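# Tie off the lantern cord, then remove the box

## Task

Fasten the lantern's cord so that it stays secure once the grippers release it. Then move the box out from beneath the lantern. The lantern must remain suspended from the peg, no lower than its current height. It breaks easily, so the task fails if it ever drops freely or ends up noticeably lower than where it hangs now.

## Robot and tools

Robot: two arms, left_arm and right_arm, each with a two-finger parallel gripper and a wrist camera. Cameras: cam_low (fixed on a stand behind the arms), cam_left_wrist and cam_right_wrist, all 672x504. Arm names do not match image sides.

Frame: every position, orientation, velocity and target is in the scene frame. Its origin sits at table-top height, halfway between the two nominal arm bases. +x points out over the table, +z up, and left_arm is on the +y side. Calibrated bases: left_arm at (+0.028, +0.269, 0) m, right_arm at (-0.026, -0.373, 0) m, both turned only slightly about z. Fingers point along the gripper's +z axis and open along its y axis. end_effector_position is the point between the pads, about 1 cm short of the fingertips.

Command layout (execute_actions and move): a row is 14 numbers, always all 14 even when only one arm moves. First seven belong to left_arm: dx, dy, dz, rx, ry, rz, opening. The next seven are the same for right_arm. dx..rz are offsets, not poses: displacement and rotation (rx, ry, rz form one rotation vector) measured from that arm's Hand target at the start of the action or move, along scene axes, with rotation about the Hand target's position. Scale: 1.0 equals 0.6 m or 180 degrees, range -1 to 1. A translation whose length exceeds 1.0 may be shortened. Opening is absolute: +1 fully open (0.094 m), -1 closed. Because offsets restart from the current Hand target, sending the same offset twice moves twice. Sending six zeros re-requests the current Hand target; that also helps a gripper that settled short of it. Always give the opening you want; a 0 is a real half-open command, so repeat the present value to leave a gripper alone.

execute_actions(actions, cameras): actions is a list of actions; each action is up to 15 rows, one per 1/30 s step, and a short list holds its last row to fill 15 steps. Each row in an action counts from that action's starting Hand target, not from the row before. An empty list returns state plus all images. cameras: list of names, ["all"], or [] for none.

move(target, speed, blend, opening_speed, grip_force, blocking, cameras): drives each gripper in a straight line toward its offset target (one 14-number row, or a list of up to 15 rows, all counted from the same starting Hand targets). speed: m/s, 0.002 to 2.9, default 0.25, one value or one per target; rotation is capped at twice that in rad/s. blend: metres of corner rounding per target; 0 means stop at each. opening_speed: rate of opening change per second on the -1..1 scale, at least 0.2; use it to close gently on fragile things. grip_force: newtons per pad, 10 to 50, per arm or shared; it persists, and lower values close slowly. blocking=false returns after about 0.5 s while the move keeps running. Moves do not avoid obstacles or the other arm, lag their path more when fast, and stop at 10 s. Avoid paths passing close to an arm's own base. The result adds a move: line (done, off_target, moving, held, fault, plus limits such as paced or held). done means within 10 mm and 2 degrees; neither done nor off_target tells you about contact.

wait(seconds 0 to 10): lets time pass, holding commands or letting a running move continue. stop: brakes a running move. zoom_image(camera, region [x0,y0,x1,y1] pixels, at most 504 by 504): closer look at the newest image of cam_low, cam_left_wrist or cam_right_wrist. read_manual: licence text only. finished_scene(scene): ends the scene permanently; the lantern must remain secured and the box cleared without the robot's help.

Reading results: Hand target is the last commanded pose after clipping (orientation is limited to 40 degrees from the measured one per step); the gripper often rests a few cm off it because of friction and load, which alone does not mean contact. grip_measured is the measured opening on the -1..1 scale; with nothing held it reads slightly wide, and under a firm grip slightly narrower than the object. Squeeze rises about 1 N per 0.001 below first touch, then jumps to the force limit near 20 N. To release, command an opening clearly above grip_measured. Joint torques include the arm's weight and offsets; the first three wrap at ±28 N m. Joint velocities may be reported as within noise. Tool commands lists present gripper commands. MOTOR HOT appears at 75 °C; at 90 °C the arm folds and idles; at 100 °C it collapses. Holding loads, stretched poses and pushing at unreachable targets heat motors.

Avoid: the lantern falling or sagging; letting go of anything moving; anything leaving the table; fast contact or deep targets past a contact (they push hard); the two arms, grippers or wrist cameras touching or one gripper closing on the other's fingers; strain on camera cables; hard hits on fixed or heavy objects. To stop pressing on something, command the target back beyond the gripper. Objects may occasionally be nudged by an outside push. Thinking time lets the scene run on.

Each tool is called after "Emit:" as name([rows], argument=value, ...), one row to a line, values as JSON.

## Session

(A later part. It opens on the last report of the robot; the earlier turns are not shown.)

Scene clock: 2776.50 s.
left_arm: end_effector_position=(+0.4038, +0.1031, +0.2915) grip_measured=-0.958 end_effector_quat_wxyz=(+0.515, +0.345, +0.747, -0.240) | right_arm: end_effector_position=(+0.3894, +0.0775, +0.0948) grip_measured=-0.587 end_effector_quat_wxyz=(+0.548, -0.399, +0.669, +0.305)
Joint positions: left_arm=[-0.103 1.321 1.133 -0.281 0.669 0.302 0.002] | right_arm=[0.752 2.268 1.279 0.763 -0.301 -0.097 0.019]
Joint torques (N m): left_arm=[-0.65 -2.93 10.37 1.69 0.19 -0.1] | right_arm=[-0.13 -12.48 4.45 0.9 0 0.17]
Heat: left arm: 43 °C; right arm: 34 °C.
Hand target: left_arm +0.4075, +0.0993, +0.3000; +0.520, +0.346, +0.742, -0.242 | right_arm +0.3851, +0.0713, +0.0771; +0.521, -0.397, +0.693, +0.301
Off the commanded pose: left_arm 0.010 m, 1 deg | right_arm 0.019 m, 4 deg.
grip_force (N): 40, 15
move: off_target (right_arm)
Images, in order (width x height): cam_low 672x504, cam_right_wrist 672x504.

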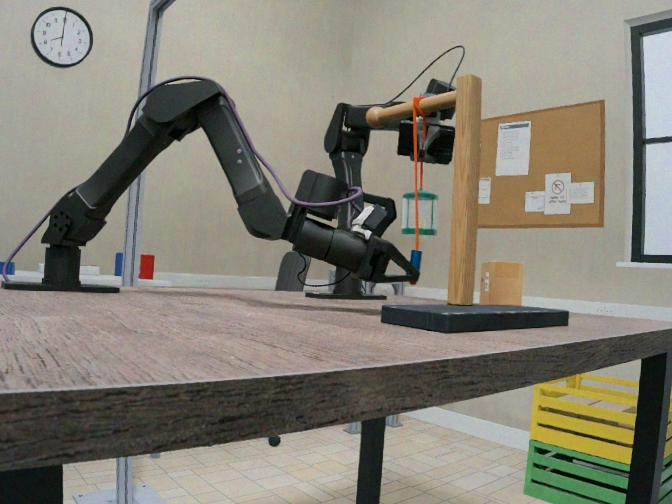

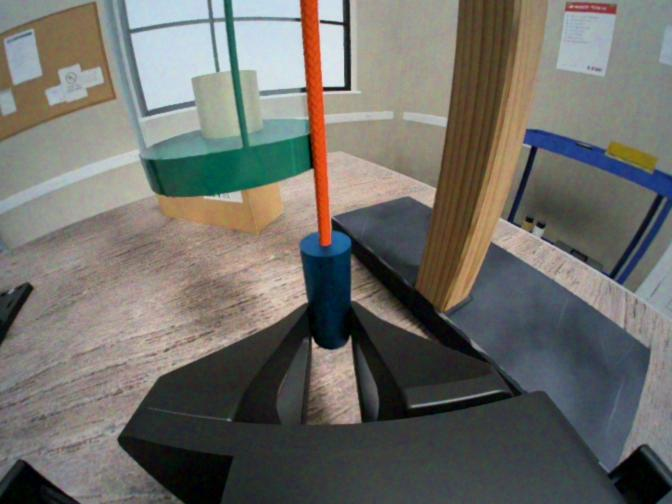

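Emit:
move(target=[0, 0, 0, 0, 0, 0, -1.0, 0, 0, 0, 0, 0, 0, -0.3], speed=0.03, opening_speed=0.3, cameras=["cam_right_wrist", "cam_low"])

Emit:
zoom_image(camera="cam_low", region=[340, 80, 500, 290])

Scene clock: 2785.63 s.
left_arm: end_effector_position=(+0.4038, +0.1033, +0.2912) grip_measured=-0.958 end_effector_quat_wxyz=(+0.514, +0.345, +0.748, -0.239) | right_arm: end_effector_position=(+0.3842, +0.0727, +0.0767) grip_measured=-0.303 end_effector_quat_wxyz=(+0.523, -0.403, +0.688, +0.300)
Joint positions: left_arm=[-0.103 1.321 1.133 -0.283 0.668 0.302 0.002] | right_arm=[0.752 2.268 1.261 0.718 -0.301 -0.097 0.033]
Joint torques (N m): left_arm=[-0.69 -2.97 10.32 1.69 0.21 -0.09] | right_arm=[-0.14 -12.38 5.87 1.28 -0.01 0.16]
Heat: left arm: 44 °C; right arm: 35 °C.
Hand target: left_arm +0.4076, +0.0993, +0.3000; +0.520, +0.346, +0.743, -0.242 | right_arm +0.3851, +0.0712, +0.0770; +0.521, -0.397, +0.693, +0.301
Off the commanded pose: left_arm 0.010 m, 1 deg | right_arm 0.002 m, 1 deg.
grip_force (N): 40, 15
move: done
Images, in order (width x height): cam_low 672x504, cam_right_wrist 672x504.

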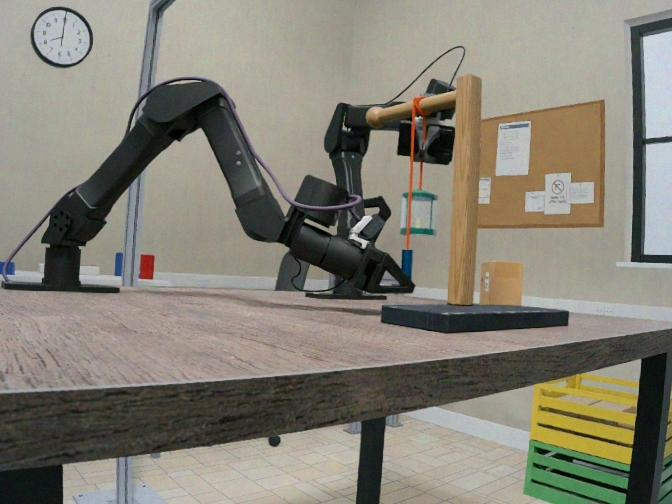

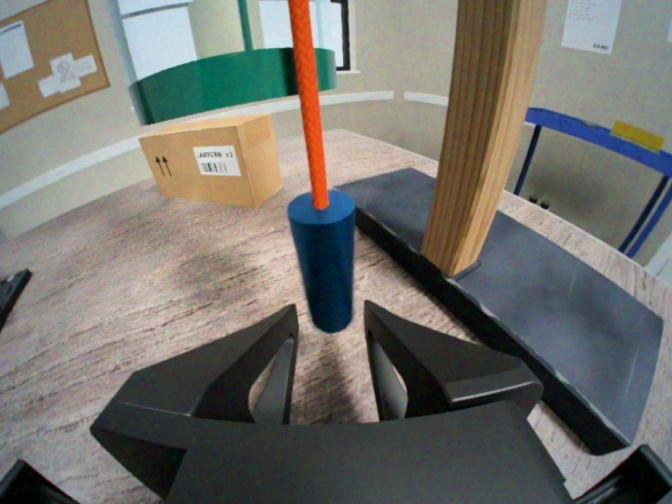

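Scaled by 2.400 from the camera's 672x504 image, which has a finer 960x720 frame.

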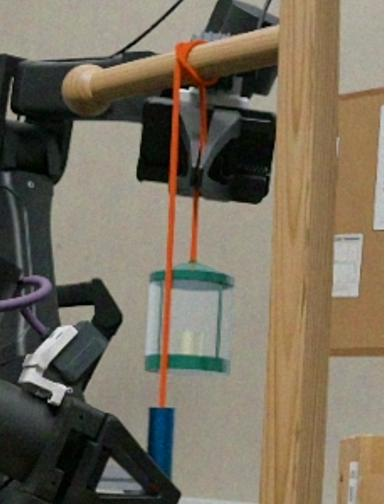

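Emit:
wait(seconds=1.5, cameras=["cam_right_wrist", "cam_low"])

Emit:
zoom_image(camera="cam_low", region=[340, 80, 500, 290])

Scene clock: 2794.87 s.
left_arm: end_effector_position=(+0.4038, +0.1033, +0.2912) grip_measured=-0.958 end_effector_quat_wxyz=(+0.514, +0.345, +0.748, -0.239) | right_arm: end_effector_position=(+0.3842, +0.0727, +0.0767) grip_measured=-0.303 end_effector_quat_wxyz=(+0.523, -0.403, +0.688, +0.300)
Joint positions: left_arm=[-0.103 1.321 1.133 -0.283 0.668 0.302 0.002] | right_arm=[0.752 2.268 1.261 0.718 -0.301 -0.097 0.033]
Joint torques (N m): left_arm=[-0.62 -2.97 10.37 1.68 0.22 -0.09] | right_arm=[-0.14 -12.38 5.87 1.29 -0.02 0.16]
Heat: left arm: 44 °C; right arm: 36 °C.
Hand target: left_arm +0.4075, +0.0993, +0.3000; +0.520, +0.346, +0.743, -0.242 | right_arm +0.3851, +0.0713, +0.0770; +0.521, -0.397, +0.693, +0.301
Tool commands: left_gripper/opening=-1.0 right_gripper/opening=-0.3
Off the commanded pose: left_arm 0.010 m, 1 deg | right_arm 0.002 m, 1 deg.
grip_force (N): 40, 15
wait: 1.50 s; at rest from the start
Images, in order (width x height): cam_low 672x504, cam_right_wrist 672x504.

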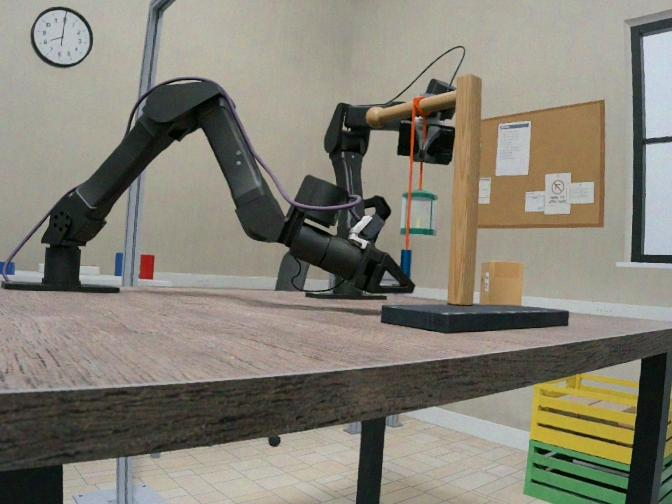

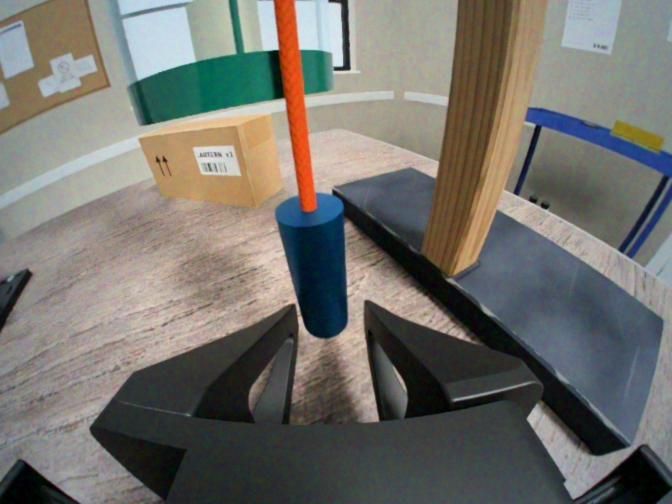

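Scaled by 2.400 from the camera's 672x504 image, which has a finer 960x720 frame.

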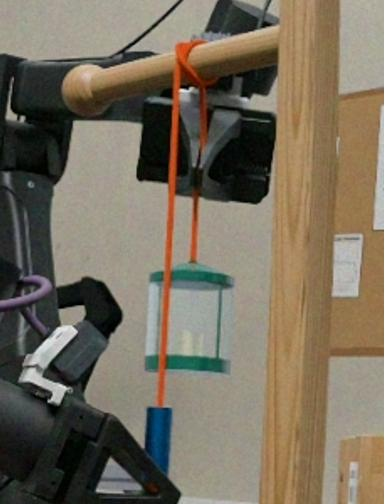

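Emit:
move([
  [0, 0, 0, 0, 0, 0, -1.0, 0, 0, 0, 0, 0, 0, 0.0],
  [0, 0, 0, 0, 0, 0, -1.0, -0.11, -0.19, 0.02, 0, 0, 0, 0.0],
], speed=[0.05, 0.08], opening_speed=0.4, cameras=["cam_right_wrist", "cam_low"])

Emit:
zoom_image(camera="cam_low", region=[340, 80, 500, 290])

Scene clock: 2813.30 s.
left_arm: end_effector_position=(+0.4038, +0.1033, +0.2912) grip_measured=-0.958 end_effector_quat_wxyz=(+0.514, +0.345, +0.748, -0.239) | right_arm: end_effector_position=(+0.3172, -0.0436, +0.0653) grip_measured=-0.002 end_effector_quat_wxyz=(+0.493, -0.391, +0.717, +0.299)
Joint positions: left_arm=[-0.103 1.321 1.133 -0.283 0.668 0.302 0.002] | right_arm=[0.628 1.943 0.695 0.875 -0.405 -0.105 0.047]
Joint torques (N m): left_arm=[-0.65 -2.96 10.36 1.7 0.2 -0.09] | right_arm=[-0.38 -11.6 4.49 1.59 -0.2 -0.14]
Heat: left arm: 44 °C; right arm: 37 °C.
Hand target: left_arm +0.4075, +0.0993, +0.3000; +0.520, +0.346, +0.743, -0.242 | right_arm +0.3190, -0.0426, +0.0890; +0.521, -0.397, +0.693, +0.302
Off the commanded pose: left_arm 0.010 m, 1 deg | right_arm 0.024 m, 4 deg.
grip_force (N): 40, 15
move: off_target (right_arm)
Images, in order (width x height): cam_low 672x504, cam_right_wrist 672x504.

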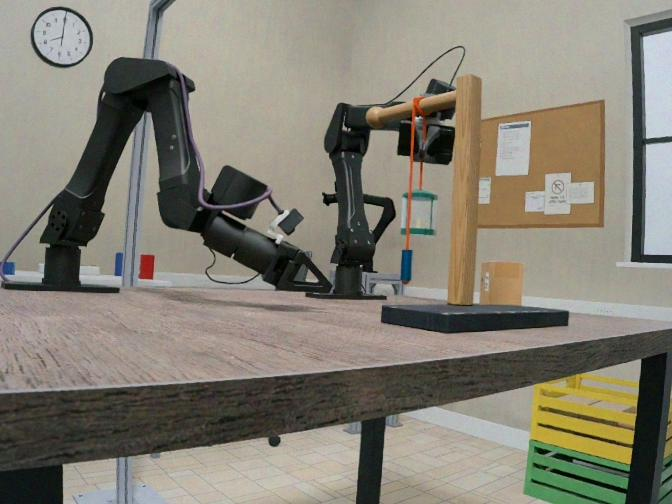

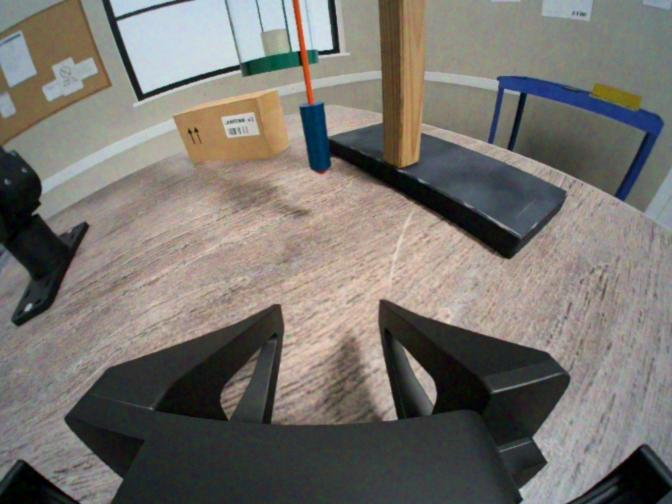

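Scaled by 2.400 from the camera's 672x504 image, which has a finer 960x720 frame.

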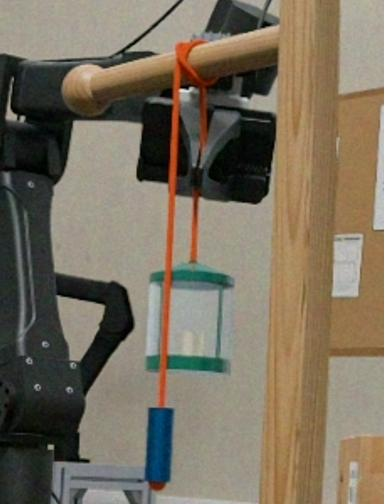

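Emit:
move(target=[0, 0, -0.0333, 0, 0, 0, -1.0, -0.132, -0.229, 0.218, 0, 0, 0, 0.0], speed=0.12, cameras=["cam_left_wrist", "cam_low"])

Emit:
zoom_image(camera="cam_low", region=[340, 80, 500, 290])

Scene clock: 2832.17 s.
left_arm: end_effector_position=(+0.4083, +0.1030, +0.2907) grip_measured=-0.958 end_effector_quat_wxyz=(+0.531, +0.347, +0.737, -0.233) | right_arm: end_effector_position=(+0.2377, -0.1807, +0.1999) grip_measured=-0.002 end_effector_quat_wxyz=(+0.502, -0.387, +0.710, +0.305)
Joint positions: left_arm=[-0.103 1.321 1.099 -0.205 0.665 0.302 0.002] | right_arm=[0.253 0.979 0.531 0.01 -0.756 -0.265 0.047]
Joint torques (N m): left_arm=[-0.66 -3.04 6.68 1.71 0.2 -0.08] | right_arm=[-0.46 -3.12 10.58 1.11 -0.31 -0.1]
Heat: left arm: 43 °C; right arm: 36 °C.
Hand target: left_arm +0.4076, +0.0993, +0.2801; +0.520, +0.346, +0.742, -0.242 | right_arm +0.2398, -0.1800, +0.2198; +0.521, -0.397, +0.693, +0.302
Off the commanded pose: left_arm 0.011 m, 2 deg | right_arm 0.020 m, 3 deg.
grip_force (N): 40, 15
move: off_target (left_arm, right_arm)
Images, in order (width x height): cam_low 672x504, cam_left_wrist 672x504.

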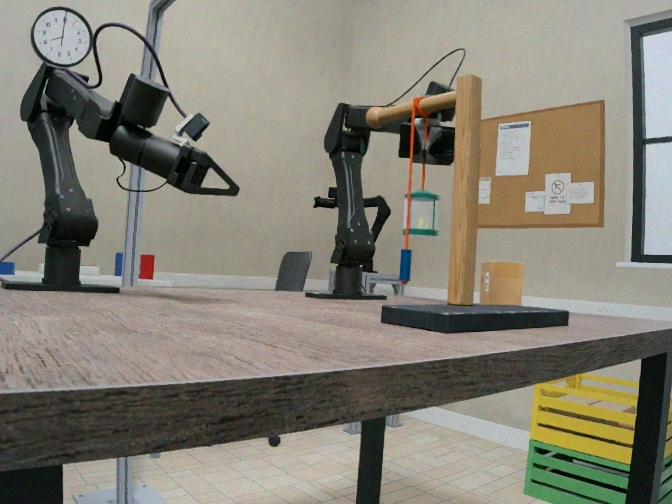

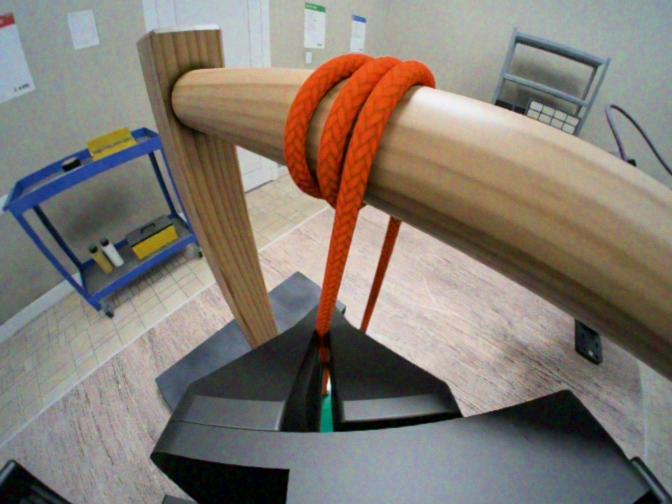

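Scaled by 2.400 from the camera's 672x504 image, which has a finer 960x720 frame.

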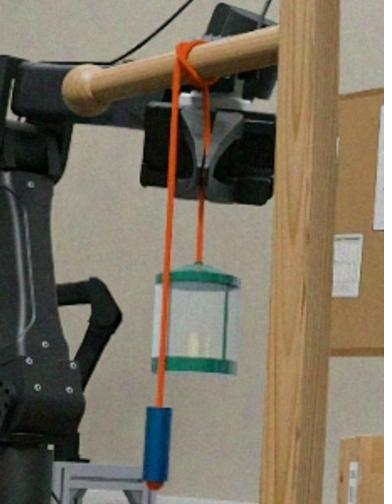

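Emit:
move([
  [0, 0, 0.0333, 0, 0, 0, -1.0, 0, 0, 0, 0, 0, 0, 0.0],
  [0, 0, 0.0333, 0, 0, 0, -0.4, 0, 0, 0, 0, 0, 0, 0.0],
], speed=0.05, opening_speed=0.4, cameras=["cam_left_wrist", "cam_low"])

Emit:
zoom_image(camera="cam_low", region=[340, 80, 500, 290])

Scene clock: 2846.33 s.
left_arm: end_effector_position=(+0.4050, +0.1035, +0.2930) grip_measured=-0.401 end_effector_quat_wxyz=(+0.518, +0.345, +0.746, -0.237) | right_arm: end_effector_position=(+0.2377, -0.1808, +0.1998) grip_measured=-0.002 end_effector_quat_wxyz=(+0.502, -0.387, +0.711, +0.305)
Joint positions: left_arm=[-0.103 1.321 1.133 -0.274 0.665 0.302 0.028] | right_arm=[0.253 0.979 0.531 0.009 -0.756 -0.265 0.047]
Joint torques (N m): left_arm=[-0.66 -2.92 10.35 1.62 0.22 -0.1] | right_arm=[-0.46 -3.15 10.58 1.09 -0.31 -0.09]
Heat: left arm: 42 °C; right arm: 34 °C.
Hand target: left_arm +0.4076, +0.0993, +0.3000; +0.520, +0.347, +0.742, -0.242 | right_arm +0.2398, -0.1800, +0.2198; +0.521, -0.397, +0.693, +0.301
Off the commanded pose: left_arm 0.009 m, 1 deg | right_arm 0.020 m, 3 deg.
grip_force (N): 40, 15
move: off_target (right_arm); target 2's new opening was sent with left_arm's hand 0.011 m and 1 deg from that target
Images, in order (width x height): cam_low 672x504, cam_left_wrist 672x504.

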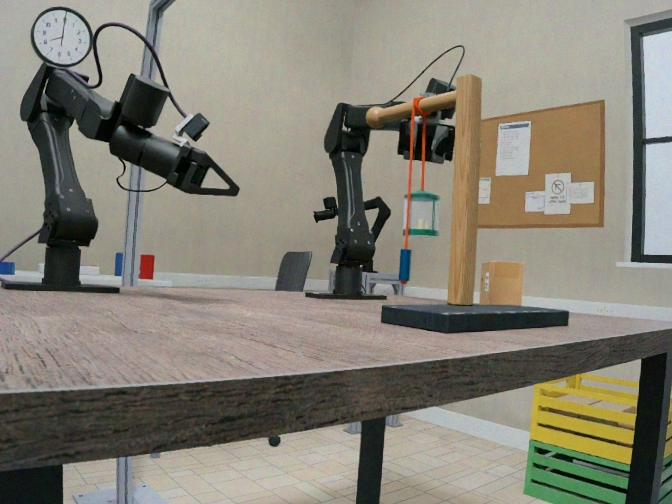

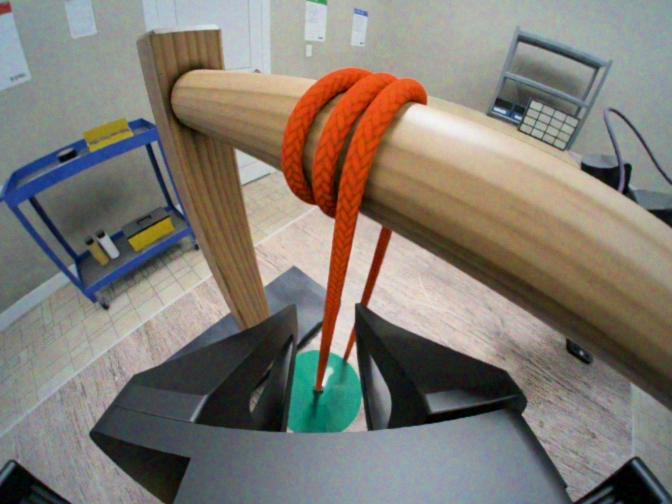

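Scaled by 2.400 from the camera's 672x504 image, which has a finer 960x720 frame.

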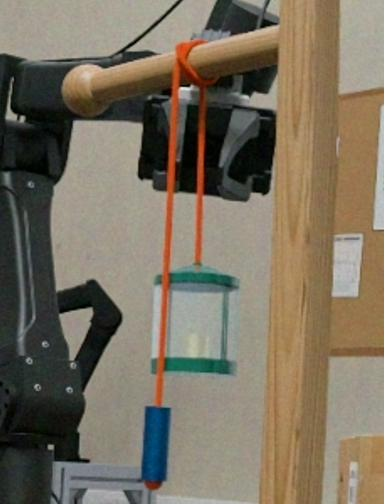

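Emit:
wait(seconds=4, cameras=["cam_left_wrist", "cam_low"])

Emit:
zoom_image(camera="cam_low", region=[340, 80, 500, 290])

Scene clock: 2854.60 s.
left_arm: end_effector_position=(+0.4050, +0.1035, +0.2930) grip_measured=-0.401 end_effector_quat_wxyz=(+0.518, +0.345, +0.746, -0.237) | right_arm: end_effector_position=(+0.2377, -0.1808, +0.1998) grip_measured=-0.002 end_effector_quat_wxyz=(+0.502, -0.387, +0.711, +0.305)
Joint positions: left_arm=[-0.103 1.321 1.133 -0.274 0.665 0.302 0.028] | right_arm=[0.253 0.979 0.531 0.009 -0.756 -0.265 0.047]
Joint torques (N m): left_arm=[-0.69 -2.92 10.28 1.62 0.22 -0.08] | right_arm=[-0.46 -3.14 10.58 1.09 -0.31 -0.09]
Heat: left arm: 42 °C; right arm: 35 °C.
Hand target: left_arm +0.4076, +0.0993, +0.3000; +0.520, +0.347, +0.742, -0.242 | right_arm +0.2398, -0.1800, +0.2198; +0.521, -0.397, +0.693, +0.301
Tool commands: left_gripper/opening=-0.4 right_gripper/opening=+0.0
Off the commanded pose: left_arm 0.009 m, 1 deg | right_arm 0.020 m, 3 deg.
grip_force (N): 40, 15
wait: 4.00 s; at rest from the start
Images, in order (width x height): cam_low 672x504, cam_left_wrist 672x504.

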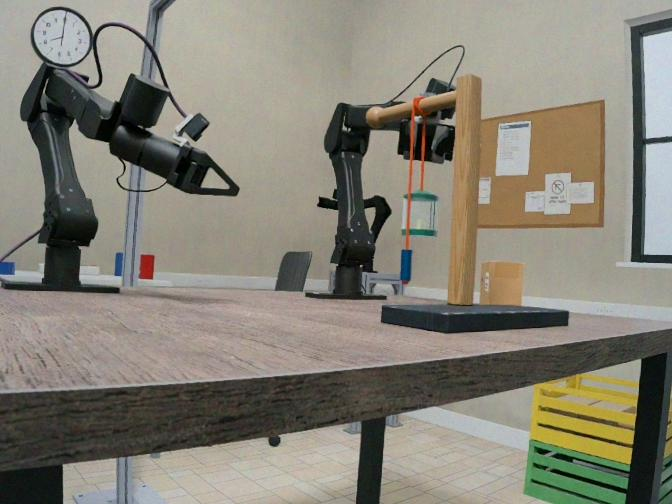

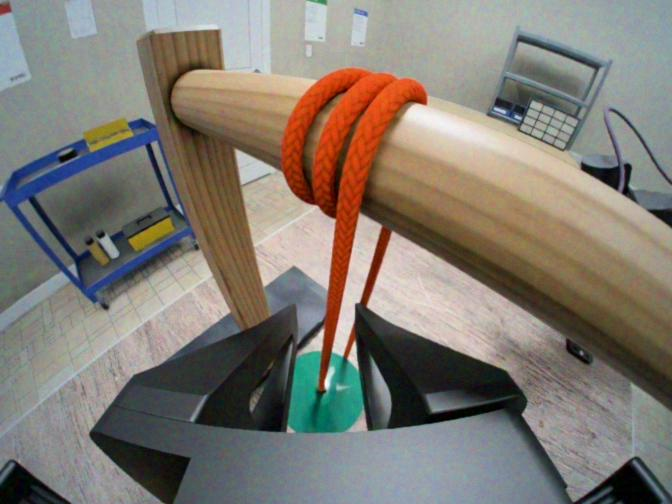

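Scaled by 2.400 from the camera's 672x504 image, which has a finer 960x720 frame.

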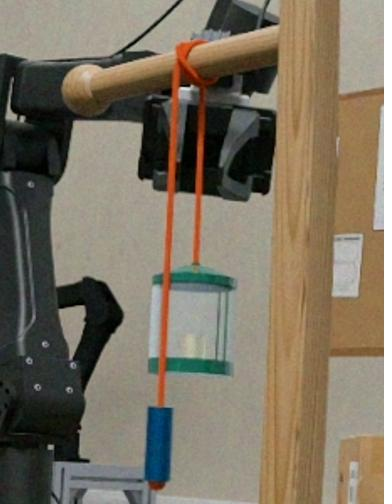

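Emit:
move([
  [0, 0, 0, 0, 0, 0, 0.0, 0, 0, 0, 0, 0, 0, 0.0],
  [-0.13, 0.1521, 0, 0, 0, 0, 0.0, 0, 0, 0, 0, 0, 0, 0.0],
], speed=[0.05, 0.1], opening_speed=0.5, cameras=["cam_left_wrist", "cam_low"])

Emit:
zoom_image(camera="cam_low", region=[340, 80, 500, 290])

Scene clock: 2871.60 s.
left_arm: end_effector_position=(+0.3362, +0.1929, +0.2972) grip_measured=-0.001 end_effector_quat_wxyz=(+0.520, +0.343, +0.747, -0.232) | right_arm: end_effector_position=(+0.2377, -0.1808, +0.1998) grip_measured=-0.002 end_effector_quat_wxyz=(+0.502, -0.387, +0.711, +0.305)
Joint positions: left_arm=[0.287 1.107 1.069 -0.652 0.986 0.613 0.047] | right_arm=[0.253 0.979 0.531 0.009 -0.756 -0.265 0.047]
Joint torques (N m): left_arm=[0.57 -2.71 7.47 1.11 0.56 0.06] | right_arm=[-0.46 -3.15 10.56 1.09 -0.31 -0.09]
Heat: left arm: 42 °C; right arm: 35 °C.
Hand target: left_arm +0.3295, +0.1906, +0.3001; +0.520, +0.347, +0.742, -0.242 | right_arm +0.2398, -0.1800, +0.2198; +0.521, -0.397, +0.693, +0.301
Off the commanded pose: left_arm 0.008 m, 1 deg | right_arm 0.020 m, 3 deg.
grip_force (N): 40, 15
move: off_target (right_arm)
Images, in order (width x height): cam_low 672x504, cam_left_wrist 672x504.

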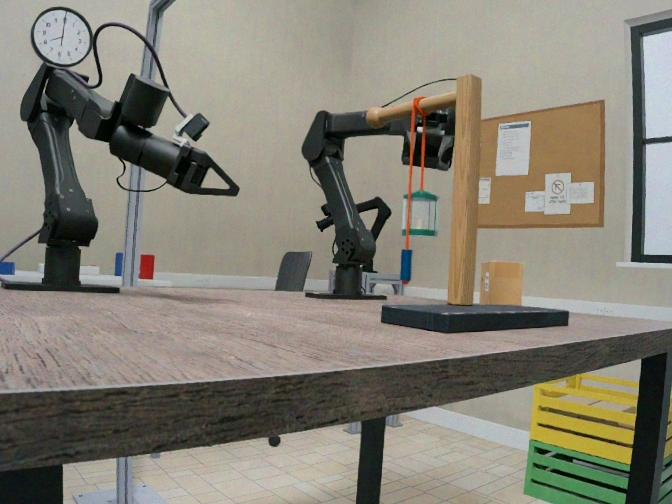

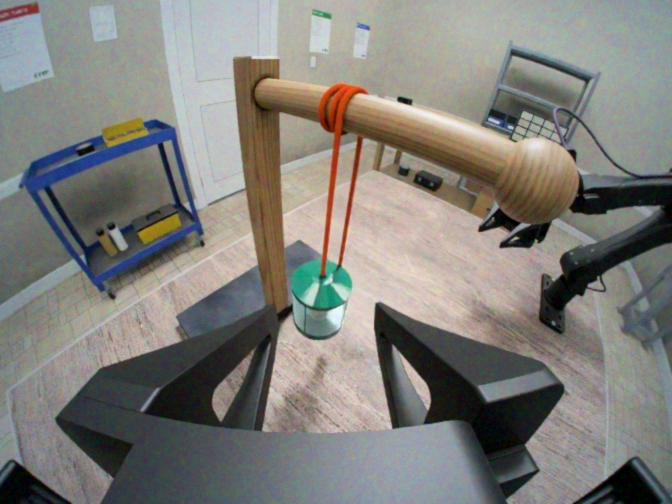

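Scaled by 2.400 from the camera's 672x504 image, which has a finer 960x720 frame.

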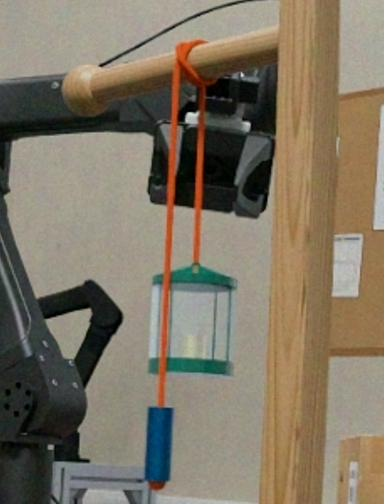

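Emit:
wait(seconds=1, cameras=["cam_low"])

Emit:
zoom_image(camera="cam_low", region=[340, 80, 500, 290])

Scene clock: 2888.03 s.
left_arm: end_effector_position=(+0.3361, +0.1928, +0.2972) grip_measured=-0.001 end_effector_quat_wxyz=(+0.520, +0.344, +0.747, -0.232) | right_arm: end_effector_position=(+0.2377, -0.1808, +0.1998) grip_measured=-0.002 end_effector_quat_wxyz=(+0.502, -0.387, +0.711, +0.305)
Joint positions: left_arm=[0.287 1.107 1.069 -0.652 0.986 0.614 0.047] | right_arm=[0.253 0.979 0.531 0.009 -0.756 -0.265 0.047]
Joint torques (N m): left_arm=[0.64 -2.7 7.54 1.15 0.55 0.12] | right_arm=[-0.46 -3.14 10.58 1.09 -0.31 -0.09]
Heat: left arm: 41 °C; right arm: 36 °C.
Hand target: left_arm +0.3295, +0.1905, +0.3001; +0.520, +0.347, +0.742, -0.242 | right_arm +0.2398, -0.1800, +0.2198; +0.521, -0.397, +0.693, +0.301
Tool commands: left_gripper/opening=+0.0 right_gripper/opening=+0.0
Off the commanded pose: left_arm 0.007 m, 1 deg | right_arm 0.020 m, 3 deg.
grip_force (N): 40, 15
wait: 1.00 s; at rest from the start
Images, in order (width x height): cam_low 672x504.

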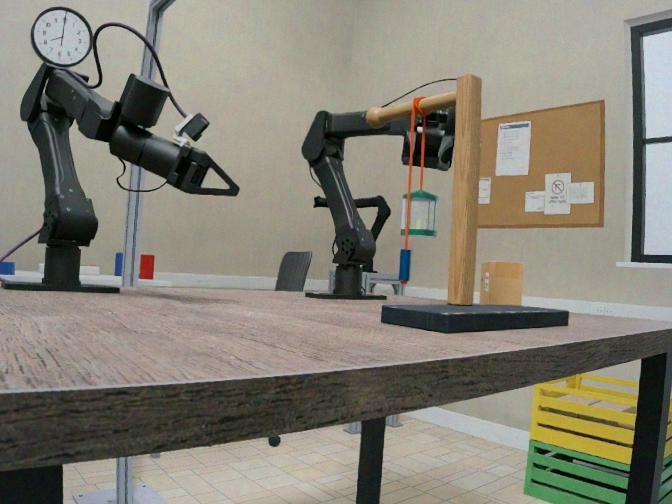

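Scaled by 2.400 from the camera's 672x504 image, which has a finer 960x720 frame.

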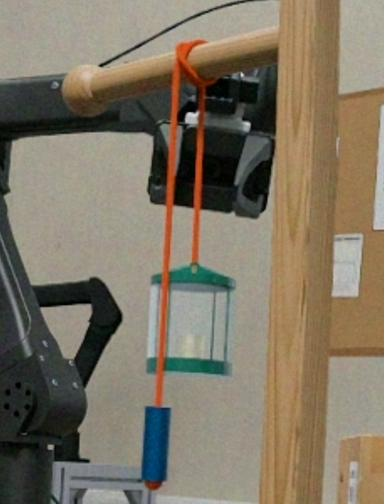

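Emit:
zoom_image(camera="cam_low", region=[390, 180, 450, 290])

Emit:
wait(seconds=5, cameras=["cam_low"])

Emit:
zoom_image(camera="cam_low", region=[390, 180, 450, 290])

Scaled by 4.582 from the camera's 672x504 image, which has a finer 960x720 frame.

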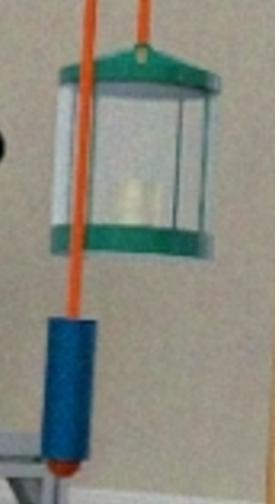

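Scene clock: 2903.93 s.
left_arm: end_effector_position=(+0.3361, +0.1928, +0.2972) grip_measured=-0.001 end_effector_quat_wxyz=(+0.520, +0.344, +0.747, -0.232) | right_arm: end_effector_position=(+0.2377, -0.1808, +0.1998) grip_measured=-0.002 end_effector_quat_wxyz=(+0.502, -0.387, +0.711, +0.305)
Joint positions: left_arm=[0.287 1.107 1.069 -0.652 0.986 0.614 0.047] | right_arm=[0.253 0.979 0.531 0.009 -0.756 -0.265 0.047]
Joint torques (N m): left_arm=[0.59 -2.69 7.51 1.15 0.56 0.11] | right_arm=[-0.47 -3.15 10.58 1.09 -0.31 -0.09]
Heat: left arm: 40 °C; right arm: 36 °C.
Hand target: left_arm +0.3295, +0.1905, +0.3001; +0.520, +0.347, +0.742, -0.242 | right_arm +0.2398, -0.1800, +0.2198; +0.521, -0.397, +0.693, +0.301
Tool commands: left_gripper/opening=+0.0 right_gripper/opening=+0.0
Off the commanded pose: left_arm 0.007 m, 1 deg | right_arm 0.020 m, 3 deg.
grip_force (N): 40, 15
wait: 5.00 s; at rest from the start
Images, in order (width x height): cam_low 672x504.

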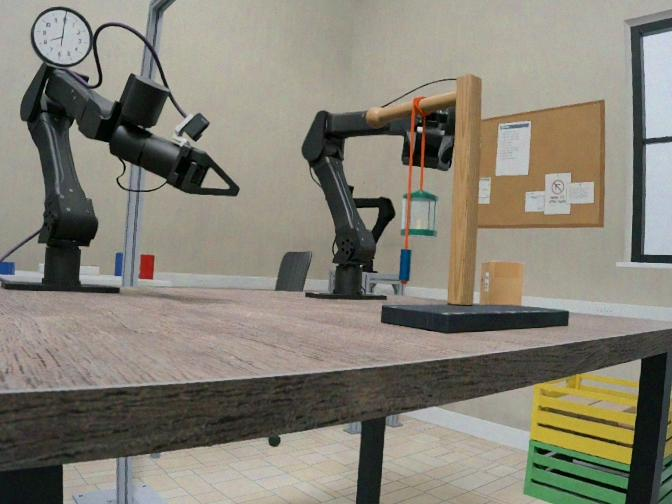

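Scaled by 4.582 from the camera's 672x504 image, which has a finer 960x720 frame.

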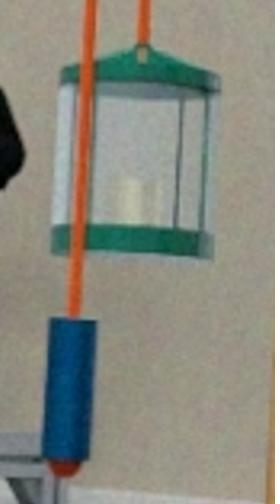

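Emit:
finished_scene(scene=2)

The scene is finished: the task was done.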